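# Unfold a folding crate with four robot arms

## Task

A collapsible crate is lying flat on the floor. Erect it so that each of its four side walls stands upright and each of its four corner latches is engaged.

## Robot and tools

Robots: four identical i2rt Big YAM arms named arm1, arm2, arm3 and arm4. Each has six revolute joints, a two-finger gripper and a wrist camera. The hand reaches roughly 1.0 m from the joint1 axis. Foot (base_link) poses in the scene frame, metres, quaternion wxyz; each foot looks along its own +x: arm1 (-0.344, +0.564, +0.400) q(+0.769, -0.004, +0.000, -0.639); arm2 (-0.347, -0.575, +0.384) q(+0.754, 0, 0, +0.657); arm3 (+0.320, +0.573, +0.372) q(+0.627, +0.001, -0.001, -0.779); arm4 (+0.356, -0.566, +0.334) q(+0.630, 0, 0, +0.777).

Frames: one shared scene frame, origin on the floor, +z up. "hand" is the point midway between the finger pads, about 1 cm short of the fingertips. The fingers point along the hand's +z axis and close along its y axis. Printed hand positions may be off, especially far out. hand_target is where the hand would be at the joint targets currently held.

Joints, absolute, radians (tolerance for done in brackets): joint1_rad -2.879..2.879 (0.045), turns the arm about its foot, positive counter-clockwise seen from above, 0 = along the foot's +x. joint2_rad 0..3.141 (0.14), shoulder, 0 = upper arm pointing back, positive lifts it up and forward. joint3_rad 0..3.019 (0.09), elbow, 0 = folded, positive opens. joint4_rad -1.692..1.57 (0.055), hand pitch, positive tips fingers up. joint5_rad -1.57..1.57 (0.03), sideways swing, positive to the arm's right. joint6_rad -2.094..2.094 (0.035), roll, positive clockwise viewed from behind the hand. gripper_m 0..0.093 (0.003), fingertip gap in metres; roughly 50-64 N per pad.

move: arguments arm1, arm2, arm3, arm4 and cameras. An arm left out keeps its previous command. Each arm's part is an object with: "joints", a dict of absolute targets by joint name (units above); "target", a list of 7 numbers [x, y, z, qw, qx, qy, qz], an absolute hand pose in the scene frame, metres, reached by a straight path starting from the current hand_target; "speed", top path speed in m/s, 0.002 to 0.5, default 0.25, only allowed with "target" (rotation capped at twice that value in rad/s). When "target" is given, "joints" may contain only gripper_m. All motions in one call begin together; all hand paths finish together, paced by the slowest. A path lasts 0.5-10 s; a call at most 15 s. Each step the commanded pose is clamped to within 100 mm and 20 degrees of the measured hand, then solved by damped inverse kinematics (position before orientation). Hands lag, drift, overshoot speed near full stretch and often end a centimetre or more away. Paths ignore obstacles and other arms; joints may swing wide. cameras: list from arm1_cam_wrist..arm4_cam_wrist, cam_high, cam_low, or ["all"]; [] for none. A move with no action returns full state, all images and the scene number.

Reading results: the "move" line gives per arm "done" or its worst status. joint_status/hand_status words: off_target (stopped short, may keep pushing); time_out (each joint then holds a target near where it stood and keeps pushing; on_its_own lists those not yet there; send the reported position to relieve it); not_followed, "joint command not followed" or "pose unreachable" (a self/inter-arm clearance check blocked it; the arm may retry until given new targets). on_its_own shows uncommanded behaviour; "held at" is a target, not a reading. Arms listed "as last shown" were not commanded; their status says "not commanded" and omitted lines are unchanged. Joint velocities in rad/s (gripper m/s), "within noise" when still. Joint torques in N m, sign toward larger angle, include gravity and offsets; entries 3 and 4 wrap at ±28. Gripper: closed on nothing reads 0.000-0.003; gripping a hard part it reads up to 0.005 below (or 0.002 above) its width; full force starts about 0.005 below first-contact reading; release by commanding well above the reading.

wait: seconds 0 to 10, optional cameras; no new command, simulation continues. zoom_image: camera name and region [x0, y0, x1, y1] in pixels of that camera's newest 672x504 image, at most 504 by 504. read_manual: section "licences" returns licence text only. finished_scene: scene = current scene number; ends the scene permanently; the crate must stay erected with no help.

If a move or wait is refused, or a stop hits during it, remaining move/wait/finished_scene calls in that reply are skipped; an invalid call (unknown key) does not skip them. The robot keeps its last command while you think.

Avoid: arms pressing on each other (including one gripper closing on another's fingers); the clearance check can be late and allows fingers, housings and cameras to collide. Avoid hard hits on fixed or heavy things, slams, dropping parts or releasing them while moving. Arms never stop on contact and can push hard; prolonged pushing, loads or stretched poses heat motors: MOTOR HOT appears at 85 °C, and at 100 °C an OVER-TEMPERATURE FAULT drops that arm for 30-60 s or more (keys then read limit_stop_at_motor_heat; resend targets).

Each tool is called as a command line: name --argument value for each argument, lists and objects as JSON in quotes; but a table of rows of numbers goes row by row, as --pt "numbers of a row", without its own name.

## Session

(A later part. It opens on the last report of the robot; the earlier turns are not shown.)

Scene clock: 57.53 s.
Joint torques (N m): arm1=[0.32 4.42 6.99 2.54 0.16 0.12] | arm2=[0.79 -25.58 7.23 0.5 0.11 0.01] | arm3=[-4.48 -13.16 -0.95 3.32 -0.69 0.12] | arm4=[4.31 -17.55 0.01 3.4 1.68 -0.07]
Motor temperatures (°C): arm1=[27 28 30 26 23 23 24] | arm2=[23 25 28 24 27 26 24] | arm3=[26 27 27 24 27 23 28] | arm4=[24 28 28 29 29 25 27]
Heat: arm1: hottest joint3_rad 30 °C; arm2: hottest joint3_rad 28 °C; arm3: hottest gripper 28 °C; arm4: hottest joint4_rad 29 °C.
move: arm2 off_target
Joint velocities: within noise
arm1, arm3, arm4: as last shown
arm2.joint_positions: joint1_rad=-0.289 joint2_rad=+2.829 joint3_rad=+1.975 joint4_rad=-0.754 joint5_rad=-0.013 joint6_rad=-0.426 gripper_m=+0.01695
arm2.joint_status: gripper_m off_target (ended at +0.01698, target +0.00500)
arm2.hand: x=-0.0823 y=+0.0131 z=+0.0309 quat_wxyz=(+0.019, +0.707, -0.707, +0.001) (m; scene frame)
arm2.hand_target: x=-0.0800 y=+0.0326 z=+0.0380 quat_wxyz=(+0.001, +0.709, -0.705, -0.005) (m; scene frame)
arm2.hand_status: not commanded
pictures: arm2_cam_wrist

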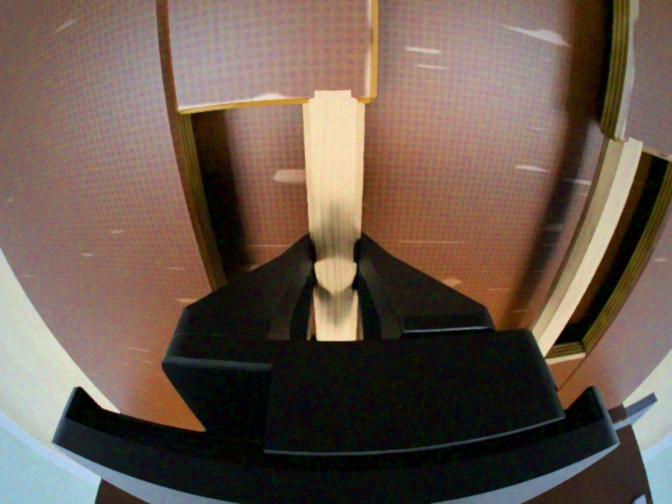

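move --arm2 '{"target":[-0.097,0.031,0.116,-0.0862,0.7019,-0.7019,0.0862],"speed":0.12}'

move --arm2 '{"target":[-0.138,0.031,0.198,-0.2068,0.6762,-0.6762,0.2068],"speed":0.12}'

move --arm2 '{"target":[-0.203,0.031,0.250,-0.2876,0.6460,-0.6460,0.2876],"speed":0.12}'

move --arm2 '{"target":[-0.266,0.031,0.272,-0.3265,0.6272,-0.6272,0.3265],"speed":0.1}' --cameras '["arm2_cam_wrist","cam_high","cam_low"]'

Scene clock: 61.77 s.
Joint torques (N m): arm1=[0.15 4.72 7.01 2.41 0.13 0.17] | arm2=[1.73 -29.33 4.23 0.17 0.32 0.21] | arm3=[-4.42 -13.63 -0.92 3.23 -0.67 0.12] | arm4=[4.31 -17.61 0.02 3.4 1.68 -0.08]
Motor temperatures (°C): arm1=[27 28 30 26 23 23 24] | arm2=[23 26 28 24 27 26 25] | arm3=[26 27 27 24 27 23 28] | arm4=[24 29 28 29 29 25 27]
Heat: arm1: hottest joint3_rad 30 °C; arm2: hottest joint3_rad 28 °C; arm3: hottest gripper 28 °C; arm4: hottest joint2_rad 29 °C.
move: arm2 off_target
Joint velocities: within noise
arm1, arm3, arm4: as last shown
arm2.joint_positions: joint1_rad=-0.217 joint2_rad=+2.673 joint3_rad=+1.775 joint4_rad=-0.627 joint5_rad=+0.228 joint6_rad=-0.360 gripper_m=+0.01692
arm2.joint_status: not commanded
arm2.hand: x=-0.0880 y=+0.0119 z=+0.0837 quat_wxyz=(-0.069, +0.703, -0.702, +0.094) (m; scene frame)
arm2.hand_target: x=-0.0939 y=+0.0319 z=+0.1143 quat_wxyz=(-0.089, +0.701, -0.702, +0.086) (m; scene frame)
arm2.hand_status: off_target (0.039 m and 2.2 deg from the pose sent, 0.088 m and 15.6 deg at the start)
pictures: none

Scene clock: 63.80 s.
Joint torques (N m): arm1=[-0.15 4.66 6.87 2.54 0.18 0.13] | arm2=[1.9 -29.22 4.27 -0.21 0.19 0.16] | arm3=[-4.19 -13.45 -1.01 3.33 -0.68 0.13] | arm4=[4.31 -17.61 0.02 3.41 1.68 -0.07]
Motor temperatures (°C): arm1=[27 28 30 26 23 23 24] | arm2=[23 26 27 24 27 26 25] | arm3=[26 27 27 24 27 23 28] | arm4=[24 29 28 29 29 25 27]
Heat: arm1: hottest joint3_rad 30 °C; arm2: hottest joint3_rad 27 °C; arm3: hottest gripper 28 °C; arm4: hottest joint2_rad 29 °C.
move: arm2 off_target
Joint velocities: within noise
arm1.joint_positions: joint1_rad=+0.789 joint2_rad=+0.425 joint3_rad=+1.402 joint4_rad=-1.276 joint5_rad=+0.217 joint6_rad=-0.687 gripper_m=+0.09396
arm1.joint_status: not commanded
arm1.hand: x=-0.2365 y=+0.4511 z=+0.9932 quat_wxyz=(-0.418, -0.026, -0.802, +0.426) (m; scene frame)
arm1.hand_target: x=-0.2404 y=+0.4538 z=+1.0017 quat_wxyz=(-0.426, -0.027, -0.795, +0.430) (m; scene frame)
arm1.hand_status: not commanded
arm2.joint_positions: joint1_rad=-0.069 joint2_rad=+2.519 joint3_rad=+1.608 joint4_rad=-0.579 joint5_rad=+0.593 joint6_rad=-0.231 gripper_m=+0.01694
arm2.joint_status: not commanded
arm2.hand: x=-0.1242 y=+0.0128 z=+0.1611 quat_wxyz=(-0.190, +0.676, -0.675, +0.226) (m; scene frame)
arm2.hand_target: x=-0.1359 y=+0.0316 z=+0.1967 quat_wxyz=(-0.208, +0.676, -0.675, +0.210) (m; scene frame)
arm2.hand_status: off_target (0.043 m and 2.9 deg from the pose sent, 0.126 m and 20.9 deg at the start)
arm3, arm4: as last shown
pictures: none

Scene clock: 65.50 s.
Joint torques (N m): arm1=[0.03 4.84 7.01 2.59 0.16 0.11] | arm2=[3.02 -28.69 4.67 -0.66 0.02 0.22] | arm3=[-4.01 -13.39 -1.1 3.18 -0.68 0.07] | arm4=[4.31 -17.61 0.02 3.4 1.68 -0.08]
Motor temperatures (°C): arm1=[27 28 30 26 23 23 24] | arm2=[23 26 27 24 27 26 25] | arm3=[26 27 27 24 27 23 28] | arm4=[24 29 27 29 30 25 27]
Heat: arm1: hottest joint3_rad 30 °C; arm2: hottest joint3_rad 27 °C; arm3: hottest gripper 28 °C; arm4: hottest joint5_rad 30 °C.
move: arm2 off_target
Joint velocities: within noise
arm1, arm3, arm4: as last shown
arm2.joint_positions: joint1_rad=+0.078 joint2_rad=+2.463 joint3_rad=+1.571 joint4_rad=-0.688 joint5_rad=+0.852 joint6_rad=-0.053 gripper_m=+0.01699
arm2.joint_status: not commanded
arm2.hand: x=-0.1805 y=+0.0140 z=+0.2143 quat_wxyz=(-0.273, +0.643, -0.644, +0.311) (m; scene frame)
arm2.hand_target: x=-0.2018 y=+0.0319 z=+0.2492 quat_wxyz=(-0.289, +0.646, -0.645, +0.289) (m; scene frame)
arm2.hand_status: off_target (0.046 m and 3.1 deg from the pose sent, 0.120 m and 14.1 deg at the start)
pictures: none

Scene clock: 66.90 s.
Joint torques (N m): arm1=[-0.26 5.07 6.99 2.35 0.17 0.14] | arm2=[1.67 -26.23 6.71 -1.17 0.31 0.25] | arm3=[-4.42 -13.16 -1.05 3.3 -0.68 0.13] | arm4=[4.31 -17.61 0.02 3.4 1.68 -0.08]
Motor temperatures (°C): arm1=[27 28 30 26 23 23 24] | arm2=[23 27 27 24 27 26 25] | arm3=[26 27 27 24 27 23 28] | arm4=[24 29 27 29 30 25 27]
Heat: arm1: hottest joint3_rad 30 °C; arm2: hottest joint2_rad 27 °C; arm3: hottest gripper 28 °C; arm4: hottest joint5_rad 30 °C.
move: arm2 off_target
Joint velocities: within noise
arm1: as last shown
arm2.joint_positions: joint1_rad=+0.218 joint2_rad=+2.450 joint3_rad=+1.602 joint4_rad=-0.889 joint5_rad=+0.952 joint6_rad=+0.157 gripper_m=+0.01676
arm2.joint_status: not commanded
arm2.hand: x=-0.2520 y=+0.0151 z=+0.2449 quat_wxyz=(-0.314, +0.630, -0.624, +0.340) (m; scene frame)
arm2.hand_target: x=-0.2657 y=+0.0313 z=+0.2704 quat_wxyz=(-0.324, +0.628, -0.628, +0.325) (m; scene frame)
arm2.hand_status: off_target (0.034 m and 2.2 deg from the pose sent, 0.105 m and 6.9 deg at the start)
arm3.joint_positions: joint1_rad=-0.842 joint2_rad=+2.449 joint3_rad=+0.811 joint4_rad=+1.280 joint5_rad=-1.055 joint6_rad=+1.230 gripper_m=+0.01593
arm3.joint_status: not commanded
arm3.hand: x=-0.0239 y=+0.2060 z=+0.2532 quat_wxyz=(-0.643, -0.766, -0.019, -0.001) (m; scene frame)
arm3.hand_target: x=-0.0294 y=+0.2250 z=+0.2504 quat_wxyz=(-0.645, -0.764, -0.001, +0.003) (m; scene frame)
arm3.hand_status: not commanded
arm4.joint_positions: joint1_rad=+0.884 joint2_rad=+2.341 joint3_rad=+0.874 joint4_rad=+1.052 joint5_rad=+1.057 joint6_rad=-1.194 gripper_m=+0.01694
arm4.joint_status: not commanded
arm4.hand: x=-0.0352 y=-0.1917 z=+0.2449 quat_wxyz=(-0.633, +0.774, -0.005, -0.002) (m; scene frame)
arm4.hand_target: x=-0.0328 y=-0.2078 z=+0.2547 quat_wxyz=(-0.643, +0.765, -0.003, +0.003) (m; scene frame)
arm4.hand_status: not commanded
pictures: arm2_cam_wrist, cam_high, cam_low

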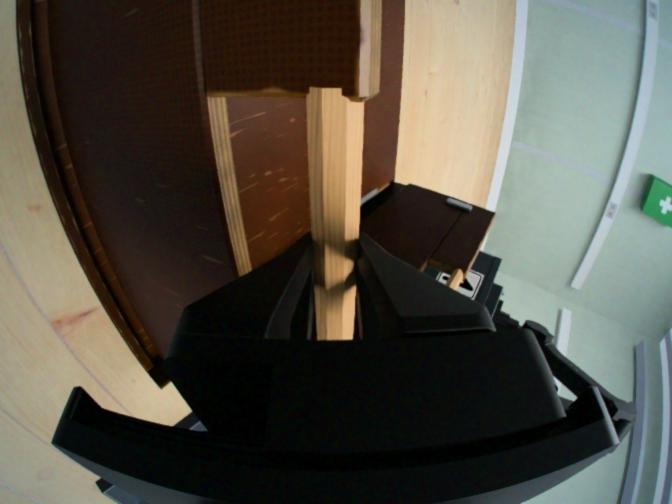

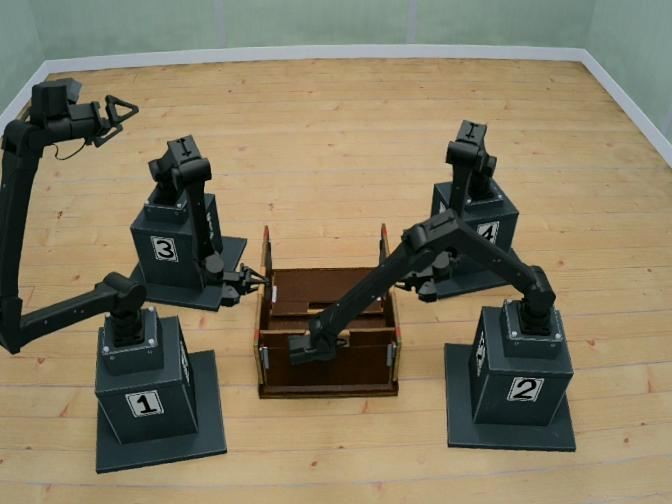

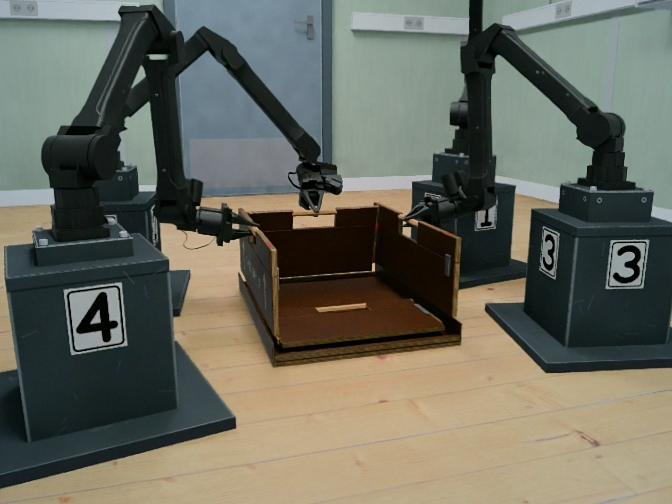

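move --arm2 '{"target":[-0.305,0.031,0.272,-0.343,0.6187,-0.6187,0.343],"speed":0.08}'

move --arm2 '{"target":[-0.350,0.031,0.268,-0.343,0.6187,-0.6187,0.343],"speed":0.06}' --cameras '["arm2_cam_wrist","cam_high","cam_low"]'

zoom_image --camera "cam_high" --region '[240, 310, 420, 410]'

Scene clock: 69.60 s.
Joint torques (N m): arm1=[-0.44 4.95 7.1 2.43 0.13 0.15] | arm2=[3.9 -26.23 6.65 -1.42 0.2 0.35] | arm3=[-4.19 -13.04 -0.92 3.32 -0.68 0.11] | arm4=[4.31 -17.61 0.02 3.41 1.68 -0.08]
Motor temperatures (°C): arm1=[27 28 30 26 23 23 24] | arm2=[23 27 27 24 27 26 25] | arm3=[26 27 27 24 27 23 28] | arm4=[24 29 27 29 30 25 27]
Heat: arm1: hottest joint3_rad 30 °C; arm2: hottest joint2_rad 27 °C; arm3: hottest gripper 28 °C; arm4: hottest joint5_rad 30 °C.
move: arm2 off_target
Joint velocities: within noise
arm1, arm3, arm4: as last shown
arm2.joint_positions: joint1_rad=+0.265 joint2_rad=+2.490 joint3_rad=+1.667 joint4_rad=-1.033 joint5_rad=+0.998 joint6_rad=+0.289 gripper_m=+0.01676
arm2.joint_status: not commanded
arm2.hand: x=-0.2751 y=+0.0153 z=+0.2488 quat_wxyz=(-0.329, +0.615, -0.618, +0.363) (m; scene frame)
arm2.hand_target: x=-0.3044 y=+0.0303 z=+0.2717 quat_wxyz=(-0.343, +0.619, -0.618, +0.343) (m; scene frame)
arm2.hand_status: off_target (0.041 m and 2.8 deg from the pose sent, 0.062 m and 3.7 deg at the start)
pictures: none

Scene clock: 71.07 s.
Joint torques (N m): arm1=[0.15 4.72 7.15 2.47 0.22 0.11] | arm2=[6.48 -25.88 7.09 -1.42 -0.54 0.44] | arm3=[-4.31 -12.92 -0.88 3.28 -0.67 0.14] | arm4=[4.31 -17.55 0.02 3.4 1.67 -0.08]
Motor temperatures (°C): arm1=[27 28 30 26 23 23 24] | arm2=[23 27 27 24 27 26 25] | arm3=[26 27 27 24 27 23 28] | arm4=[24 29 27 29 30 25 27]
Heat: arm1: hottest joint3_rad 30 °C; arm2: hottest joint2_rad 27 °C; arm3: hottest gripper 28 °C; arm4: hottest joint5_rad 30 °C.
move: arm2 off_target
Joint velocities: arm1=[within noise] | arm2=[within noise] | arm3=[within noise] | arm4=[-0.015 -0.005 -0.051 -0.017 -0.007 -0.037 0.001]
arm1, arm3, arm4: as last shown
arm2.joint_positions: joint1_rad=+0.305 joint2_rad=+2.526 joint3_rad=+1.731 joint4_rad=-1.163 joint5_rad=+0.998 joint6_rad=+0.398 gripper_m=+0.01677
arm2.joint_status: not commanded
arm2.hand: x=-0.2984 y=+0.0156 z=+0.2499 quat_wxyz=(-0.331, +0.608, -0.618, +0.374) (m; scene frame)
arm2.hand_target: x=-0.3475 y=+0.0299 z=+0.2681 quat_wxyz=(-0.345, +0.619, -0.617, +0.343) (m; scene frame)
arm2.hand_status: off_target (0.057 m and 4.0 deg from the pose sent, 0.079 m and 2.8 deg at the start)
arm4.hand_target: x=-0.0328 y=-0.2078 z=+0.2547 quat_wxyz=(-0.643, +0.766, -0.003, +0.003) (m; scene frame)
pictures: arm2_cam_wrist, cam_high, cam_low

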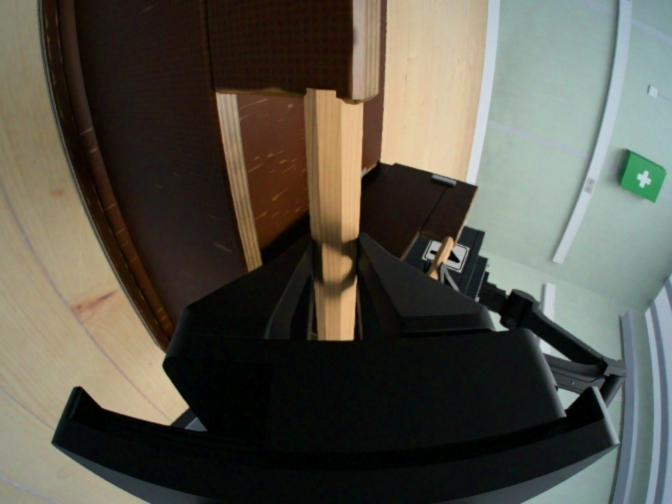

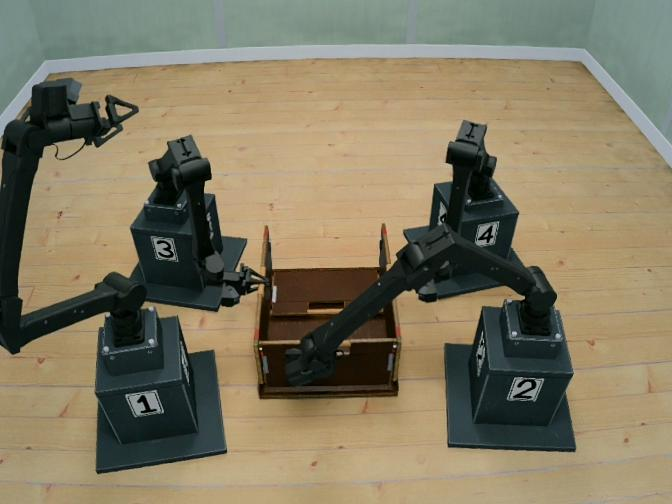

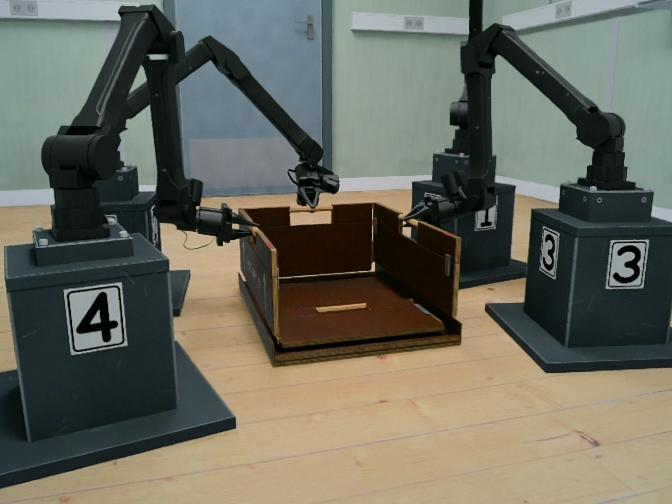

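Scaled by 2.800 from the camera's 672x504 image, which has a finer 960x720 frame.

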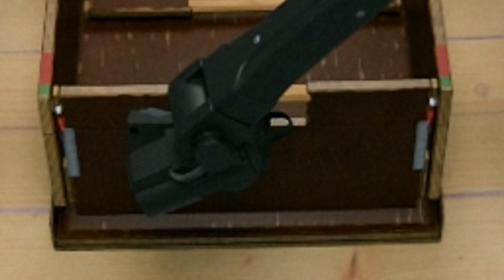

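move --arm2 '{"target":[-0.274,0.031,0.252,-0.343,0.6187,-0.6187,0.343],"speed":0.08}' --cameras '["cam_high"]'

zoom_image --camera "cam_high" --region '[240, 310, 420, 410]'

Scene clock: 73.70 s.
Joint torques (N m): arm1=[0.15 4.95 6.86 2.44 0.13 0.13] | arm2=[-2.78 -24.29 5.79 1.99 0.04 -0.42] | arm3=[-4.19 -13.33 -0.95 3.18 -0.68 0.12] | arm4=[4.31 -17.61 0.02 3.41 1.67 -0.08]
Motor temperatures (°C): arm1=[27 28 30 26 23 23 24] | arm2=[23 27 27 24 27 26 25] | arm3=[26 27 27 24 27 23 28] | arm4=[24 29 27 29 30 25 27]
Heat: arm1: hottest joint3_rad 30 °C; arm2: hottest joint2_rad 27 °C; arm3: hottest gripper 28 °C; arm4: hottest joint5_rad 30 °C.
move: arm2 off_target
Joint velocities: within noise
arm1, arm3, arm4: as last shown
arm2.joint_positions: joint1_rad=+0.302 joint2_rad=+2.487 joint3_rad=+1.650 joint4_rad=-1.013 joint5_rad=+1.015 joint6_rad=+0.284 gripper_m=+0.01677
arm2.joint_status: not commanded
arm2.hand: x=-0.2949 y=+0.0150 z=+0.2483 quat_wxyz=(-0.343, +0.625, -0.602, +0.359) (m; scene frame)
arm2.hand_target: x=-0.2802 y=+0.0290 z=+0.2527 quat_wxyz=(-0.344, +0.619, -0.616, +0.344) (m; scene frame)
arm2.hand_status: off_target (0.027 m and 2.7 deg from the pose sent, 0.029 m and 4.0 deg at the start)
pictures: cam_high

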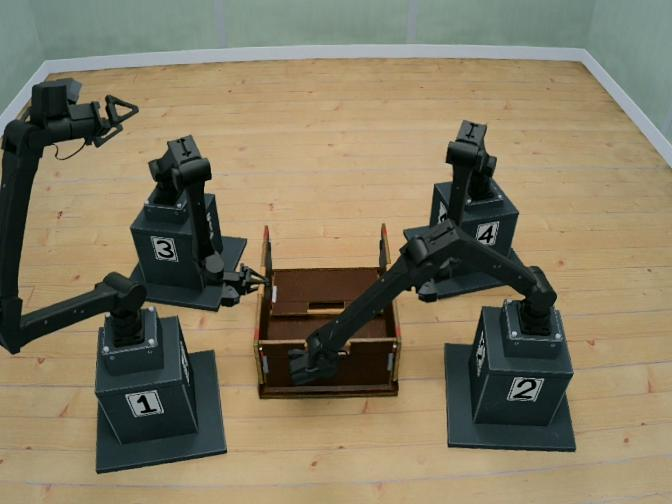

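Scaled by 2.800 from the camera's 672x504 image, which has a finer 960x720 frame.

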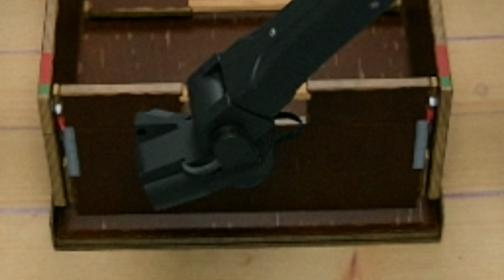

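move --arm2 '{"target":[-0.291,0.031,0.254,-0.343,0.6187,-0.6187,0.343],"speed":0.08}' --arm3 '{"target":[-0.024,0.211,0.249,0.643,0.766,0,0],"speed":0.05}'

move --arm2 '{"joints":{"gripper_m":0.046}}' --arm3 '{"joints":{"gripper_m":0.05}}' --cameras '["arm2_cam_wrist","arm3_cam_wrist","cam_high"]'

Scene clock: 76.17 s.
Joint torques (N m): arm1=[0.15 4.95 6.84 2.63 0.16 0.12] | arm2=[-1.38 -23.77 7.3 0.17 -0.23 -0.05] | arm3=[-1.2 -13.22 -0.66 3 0.16 0.24] | arm4=[4.31 -17.61 0.02 3.38 1.67 -0.08]
Motor temperatures (°C): arm1=[27 28 30 26 23 23 24] | arm2=[23 28 27 24 27 26 25] | arm3=[26 27 27 24 27 23 28] | arm4=[24 29 27 29 31 25 27]
Heat: arm1: hottest joint3_rad 30 °C; arm2: hottest joint2_rad 28 °C; arm3: hottest gripper 28 °C; arm4: hottest joint5_rad 31 °C.
move: arm2 off_target; arm3 done
Joint velocities: within noise
arm1, arm4: as last shown
arm2.joint_positions: joint1_rad=+0.302 joint2_rad=+2.486 joint3_rad=+1.650 joint4_rad=-1.015 joint5_rad=+1.013 joint6_rad=+0.288 gripper_m=+0.01677
arm2.joint_status: not commanded
arm2.hand: x=-0.2951 y=+0.0151 z=+0.2490 quat_wxyz=(-0.343, +0.624, -0.603, +0.358) (m; scene frame)
arm2.hand_target: x=-0.2911 y=+0.0310 z=+0.2551 quat_wxyz=(-0.343, +0.619, -0.618, +0.342) (m; scene frame)
arm2.hand_status: off_target (0.017 m and 2.5 deg from the pose sent, 0.017 m and 2.7 deg at the start)
arm3.joint_positions: joint1_rad=-0.840 joint2_rad=+2.450 joint3_rad=+0.808 joint4_rad=+1.286 joint5_rad=-1.044 joint6_rad=+1.234 gripper_m=+0.01593
arm3.joint_status: not commanded
arm3.hand: x=-0.0239 y=+0.2062 z=+0.2525 quat_wxyz=(-0.642, -0.767, -0.015, +0.002) (m; scene frame)
arm3.hand_target: x=-0.0224 y=+0.2119 z=+0.2481 quat_wxyz=(-0.642, -0.767, -0.001, +0.000) (m; scene frame)
arm3.hand_status: done (0.006 m and 1.7 deg from the pose sent, 0.007 m and 2.1 deg at the start)
pictures: none

Scene clock: 76.83 s.
Joint torques (N m): arm1=[-0.5 4.6 7.05 2.54 0.16 0.13] | arm2=[-0.26 -23.88 6.98 0.17 0.43 -0.04] | arm3=[-1.32 -12.98 -0.25 2.74 0.06 0.07] | arm4=[4.31 -17.61 0.02 3.4 1.67 -0.07]
Motor temperatures (°C): arm1=[27 28 30 26 23 23 24] | arm2=[23 28 27 24 27 26 25] | arm3=[26 27 27 24 27 23 28] | arm4=[24 29 27 29 31 25 27]
Heat: arm1: hottest joint3_rad 30 °C; arm2: hottest joint2_rad 28 °C; arm3: hottest gripper 28 °C; arm4: hottest joint5_rad 31 °C.
move: arm2 done; arm3 done
Joint velocities: within noise
arm1, arm4: as last shown
arm2.joint_positions: joint1_rad=+0.290 joint2_rad=+2.487 joint3_rad=+1.656 joint4_rad=-1.005 joint5_rad=+0.990 joint6_rad=+0.278 gripper_m=+0.04583
arm2.joint_status: all done
arm2.hand: x=-0.2904 y=+0.0170 z=+0.2458 quat_wxyz=(-0.334, +0.624, -0.612, +0.352) (m; scene frame)
arm2.hand_target: x=-0.2872 y=+0.0317 z=+0.2532 quat_wxyz=(-0.340, +0.618, -0.621, +0.340) (m; scene frame)
arm2.hand_status: not commanded
arm3.joint_positions: joint1_rad=-0.851 joint2_rad=+2.450 joint3_rad=+0.794 joint4_rad=+1.297 joint5_rad=-1.041 joint6_rad=+1.257 gripper_m=+0.04982
arm3.joint_status: all done
arm3.hand: x=-0.0236 y=+0.2126 z=+0.2523 quat_wxyz=(-0.641, -0.767, +0.000, -0.002) (m; scene frame)
arm3.hand_target: x=-0.0228 y=+0.2172 z=+0.2473 quat_wxyz=(-0.641, -0.768, +0.008, -0.002) (m; scene frame)
arm3.hand_status: not commanded
pictures: arm2_cam_wrist, arm3_cam_wrist, cam_high

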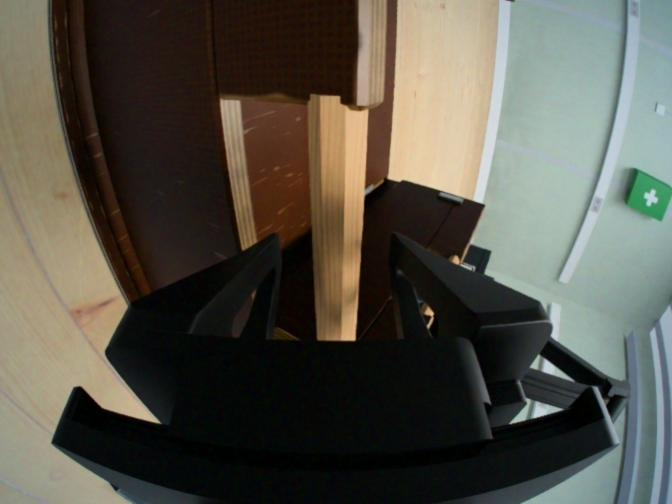

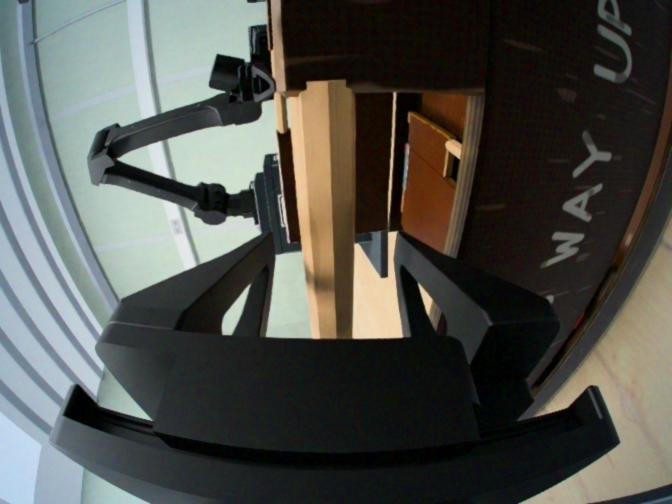

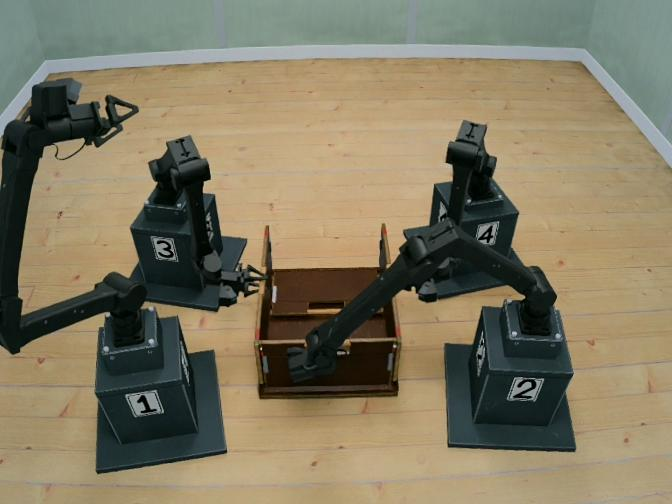

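move --arm2 '{"target":[-0.375,0.031,0.32,-0.343,0.6187,-0.6187,0.343],"speed":0.15}' --arm3 '{"target":[-0.023,0.275,0.263,0.643,0.766,0,0],"speed":0.15}'

move --arm2 '{"joints":{"joint2_rad":1.6}}' --arm3 '{"joints":{"joint2_rad":1.4}}'

move --arm2 '{"joints":{"joint1_rad":0.3,"joint2_rad":0.9,"joint3_rad":1.4,"joint4_rad":-1.2,"joint5_rad":0,"joint6_rad":0}}' --arm3 '{"joints":{"joint1_rad":-0.248,"joint2_rad":1.6,"joint3_rad":1.5,"joint4_rad":-1.47,"joint5_rad":0,"joint6_rad":-0.45,"gripper_m":0.046}}'

move --arm3 '{"target":[0.018,-0.004,0.33,0,0.7071,0.7071,0],"speed":0.3}'

move --arm3 '{"target":[0.018,-0.006,0.11,0,0.7071,0.7071,0],"speed":0.25}' --cameras '["arm3_cam_wrist","cam_high"]'

Scene clock: 80.87 s.
Joint torques (N m): arm1=[-0.56 4.95 7.09 2.4 0.19 0.13] | arm2=[-0.56 -26.87 7.6 -0.72 0.41 0.14] | arm3=[-1.73 -14.56 -0.96 1.4 -0.29 -0.13] | arm4=[4.31 -17.61 0.02 3.4 1.67 -0.07]
Motor temperatures (°C): arm1=[27 28 30 26 23 23 24] | arm2=[23 28 27 24 27 26 25] | arm3=[26 27 27 24 27 23 28] | arm4=[24 30 27 29 31 25 28]
Heat: arm1: hottest joint3_rad 30 °C; arm2: hottest joint2_rad 28 °C; arm3: hottest gripper 28 °C; arm4: hottest joint5_rad 31 °C.
move: arm2 off_target; arm3 done
Joint velocities: within noise
arm1.joint_positions: joint1_rad=+0.789 joint2_rad=+0.425 joint3_rad=+1.402 joint4_rad=-1.276 joint5_rad=+0.217 joint6_rad=-0.687 gripper_m=+0.09396
arm1.joint_status: not commanded
arm1.hand: x=-0.2365 y=+0.4511 z=+0.9932 quat_wxyz=(-0.418, -0.026, -0.802, +0.426) (m; scene frame)
arm1.hand_target: x=-0.2404 y=+0.4538 z=+1.0017 quat_wxyz=(-0.426, -0.027, -0.795, +0.430) (m; scene frame)
arm1.hand_status: not commanded
arm2.joint_positions: joint1_rad=+0.422 joint2_rad=+2.472 joint3_rad=+1.762 joint4_rad=-1.340 joint5_rad=+0.955 joint6_rad=+0.492 gripper_m=+0.04588
arm2.joint_status: not commanded
arm2.hand: x=-0.3703 y=+0.0120 z=+0.2928 quat_wxyz=(-0.331, +0.629, -0.601, +0.367) (m; scene frame)
arm2.hand_target: x=-0.3736 y=+0.0307 z=+0.3201 quat_wxyz=(-0.343, +0.618, -0.619, +0.344) (m; scene frame)
arm2.hand_status: off_target (0.033 m and 3.9 deg from the pose sent, 0.113 m and 1.8 deg at the start)
arm3.joint_positions: joint1_rad=-0.986 joint2_rad=+2.421 joint3_rad=+0.714 joint4_rad=+1.249 joint5_rad=-1.172 joint6_rad=+1.150 gripper_m=+0.04989
arm3.joint_status: not commanded
arm3.hand: x=-0.0193 y=+0.2706 z=+0.2585 quat_wxyz=(-0.643, -0.765, +0.000, -0.005) (m; scene frame)
arm3.hand_target: x=-0.0224 y=+0.2742 z=+0.2640 quat_wxyz=(-0.644, -0.765, +0.000, +0.000) (m; scene frame)
arm3.hand_status: done (0.007 m and 0.6 deg from the pose sent, 0.063 m and 0.4 deg at the start)
arm4: as last shown
pictures: none

Scene clock: 82.67 s.
Joint torques (N m): arm1=[0.26 4.72 7.01 2.52 0.17 0.11] | arm2=[-0.21 -16.85 8.1 0.5 0.55 0.09] | arm3=[-1.79 -9.93 5.71 1.1 0.27 -0.1] | arm4=[4.31 -17.61 0.03 3.4 1.66 -0.07]
Motor temperatures (°C): arm1=[27 28 30 26 23 23 24] | arm2=[23 28 27 24 27 26 25] | arm3=[26 27 27 24 27 23 28] | arm4=[24 30 27 29 31 25 28]
Heat: arm1: hottest joint3_rad 30 °C; arm2: hottest joint2_rad 28 °C; arm3: hottest gripper 28 °C; arm4: hottest joint5_rad 31 °C.
move: arm2 done; arm3 done
Joint velocities: within noise
arm1, arm4: as last shown
arm2.joint_positions: joint1_rad=+0.425 joint2_rad=+1.602 joint3_rad=+1.786 joint4_rad=-1.352 joint5_rad=+0.952 joint6_rad=+0.495 gripper_m=+0.04589
arm2.joint_status: all done
arm2.hand: x=-0.3659 y=-0.0117 z=+0.8002 quat_wxyz=(-0.483, +0.478, -0.734, +0.008) (m; scene frame)
arm2.hand_target: x=-0.3640 y=-0.0127 z=+0.8061 quat_wxyz=(-0.484, +0.473, -0.736, +0.004) (m; scene frame)
arm2.hand_status: not commanded
arm3.joint_positions: joint1_rad=-0.983 joint2_rad=+1.407 joint3_rad=+0.713 joint4_rad=+1.243 joint5_rad=-1.179 joint6_rad=+1.148 gripper_m=+0.04990
arm3.joint_status: all done
arm3.hand: x=-0.0329 y=+0.2638 z=+0.7142 quat_wxyz=(-0.697, -0.561, -0.294, +0.337) (m; scene frame)
arm3.hand_target: x=-0.0335 y=+0.2685 z=+0.7133 quat_wxyz=(-0.694, -0.563, -0.293, +0.340) (m; scene frame)
arm3.hand_status: not commanded
pictures: none

Scene clock: 85.03 s.
Joint torques (N m): arm1=[-0.21 5.19 6.95 2.41 0.17 0.13] | arm2=[0.5 -4.84 8.13 1.88 -0.1 -0.12] | arm3=[-0.85 -13.04 11.17 -0.16 0.21 -0.02] | arm4=[4.31 -17.61 0.02 3.4 1.67 -0.08]
Motor temperatures (°C): arm1=[27 28 30 26 23 23 24] | arm2=[23 28 27 24 27 26 25] | arm3=[26 27 27 24 27 23 28] | arm4=[24 30 27 29 31 25 28]
Heat: arm1: hottest joint3_rad 30 °C; arm2: hottest joint2_rad 28 °C; arm3: hottest gripper 28 °C; arm4: hottest joint5_rad 31 °C.
move: arm2 done; arm3 done
Joint velocities: within noise
arm1: as last shown
arm2.joint_positions: joint1_rad=+0.299 joint2_rad=+0.904 joint3_rad=+1.389 joint4_rad=-1.214 joint5_rad=+0.008 joint6_rad=+0.018 gripper_m=+0.04590
arm2.joint_status: all done
arm2.hand: x=-0.4041 y=-0.2158 z=+0.8670 quat_wxyz=(-0.265, +0.690, -0.598, -0.311) (m; scene frame)
arm2.hand_target: x=-0.4070 y=-0.2156 z=+0.8777 quat_wxyz=(-0.273, +0.689, -0.588, -0.322) (m; scene frame)
arm2.hand_status: not commanded
arm3.joint_positions: joint1_rad=-0.244 joint2_rad=+1.597 joint3_rad=+1.447 joint4_rad=-1.459 joint5_rad=+0.005 joint6_rad=-0.450 gripper_m=+0.04613
arm3.joint_status: all done
arm3.hand: x=+0.1111 y=+0.1544 z=+0.5732 quat_wxyz=(+0.007, -0.710, -0.704, -0.018) (m; scene frame)
arm3.hand_target: x=+0.1015 y=+0.1442 z=+0.5918 quat_wxyz=(+0.003, -0.710, -0.704, +0.001) (m; scene frame)
arm3.hand_status: not commanded
arm4.joint_positions: joint1_rad=+0.884 joint2_rad=+2.341 joint3_rad=+0.874 joint4_rad=+1.052 joint5_rad=+1.057 joint6_rad=-1.194 gripper_m=+0.01694
arm4.joint_status: not commanded
arm4.hand: x=-0.0352 y=-0.1917 z=+0.2449 quat_wxyz=(-0.633, +0.774, -0.005, -0.002) (m; scene frame)
arm4.hand_target: x=-0.0328 y=-0.2078 z=+0.2547 quat_wxyz=(-0.643, +0.766, -0.003, +0.003) (m; scene frame)
arm4.hand_status: not commanded
pictures: none

Scene clock: 87.07 s.
Joint torques (N m): arm1=[0.09 4.84 6.99 2.39 0.14 0.11] | arm2=[0.56 -4.84 8.14 1.89 -0.1 -0.13] | arm3=[-1.38 -17.67 9.74 0.28 0.01 -0.03] | arm4=[4.31 -17.61 0.03 3.4 1.67 -0.08]
Motor temperatures (°C): arm1=[27 28 30 26 23 23 24] | arm2=[23 28 27 24 27 26 25] | arm3=[26 27 27 24 26 23 28] | arm4=[24 30 27 29 31 25 28]
Heat: arm1: hottest joint3_rad 30 °C; arm2: hottest joint2_rad 28 °C; arm3: hottest gripper 28 °C; arm4: hottest joint5_rad 31 °C.
move: arm3 off_target
Joint velocities: within noise
arm1, arm2, arm4: as last shown
arm3.joint_positions: joint1_rad=-0.255 joint2_rad=+2.216 joint3_rad=+1.710 joint4_rad=-1.081 joint5_rad=+0.005 joint6_rad=-0.467 gripper_m=+0.04613
arm3.joint_status: not commanded
arm3.hand: x=+0.0323 y=+0.0090 z=+0.3298 quat_wxyz=(+0.004, -0.708, -0.706, -0.008) (m; scene frame)
arm3.hand_target: x=+0.0186 y=-0.0007 z=+0.3289 quat_wxyz=(+0.000, -0.710, -0.705, +0.000) (m; scene frame)
arm3.hand_status: off_target (0.019 m and 1.0 deg from the pose sent, 0.305 m and 2.3 deg at the start)
pictures: none

Scene clock: 88.93 s.
Joint torques (N m): arm1=[0.21 4.84 6.93 2.37 0.16 0.09] | arm2=[0.5 -4.84 8.12 1.89 -0.09 -0.13] | arm3=[-1.55 -18.84 7.53 0.49 -0.02 -0.04] | arm4=[4.31 -17.61 0.02 3.4 1.66 -0.07]
Motor temperatures (°C): arm1=[27 28 30 26 23 23 24] | arm2=[23 28 27 25 27 26 25] | arm3=[26 27 27 24 26 23 28] | arm4=[24 30 27 29 31 25 28]
Heat: arm1: hottest joint3_rad 30 °C; arm2: hottest joint2_rad 28 °C; arm3: hottest gripper 28 °C; arm4: hottest joint5_rad 31 °C.
move: arm3 off_target
Joint velocities: within noise
arm1, arm2, arm4: as last shown
arm3.joint_positions: joint1_rad=-0.255 joint2_rad=+2.595 joint3_rad=+1.786 joint4_rad=-0.782 joint5_rad=+0.005 joint6_rad=-0.471 gripper_m=+0.04613
arm3.joint_status: not commanded
arm3.hand: x=+0.0302 y=+0.0039 z=+0.1159 quat_wxyz=(+0.004, -0.707, -0.708, -0.010) (m; scene frame)
arm3.hand_target: x=+0.0191 y=-0.0037 z=+0.1104 quat_wxyz=(+0.000, -0.707, -0.707, +0.000) (m; scene frame)
arm3.hand_status: off_target (0.017 m and 1.2 deg from the pose sent, 0.221 m and 1.0 deg at the start)
pictures: arm3_cam_wrist, cam_high

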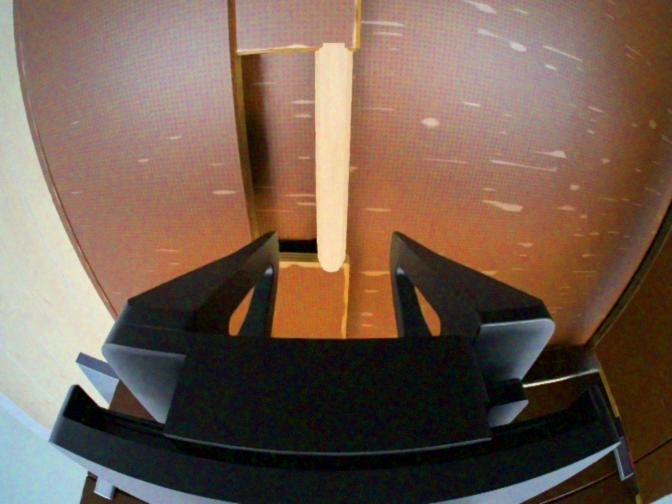

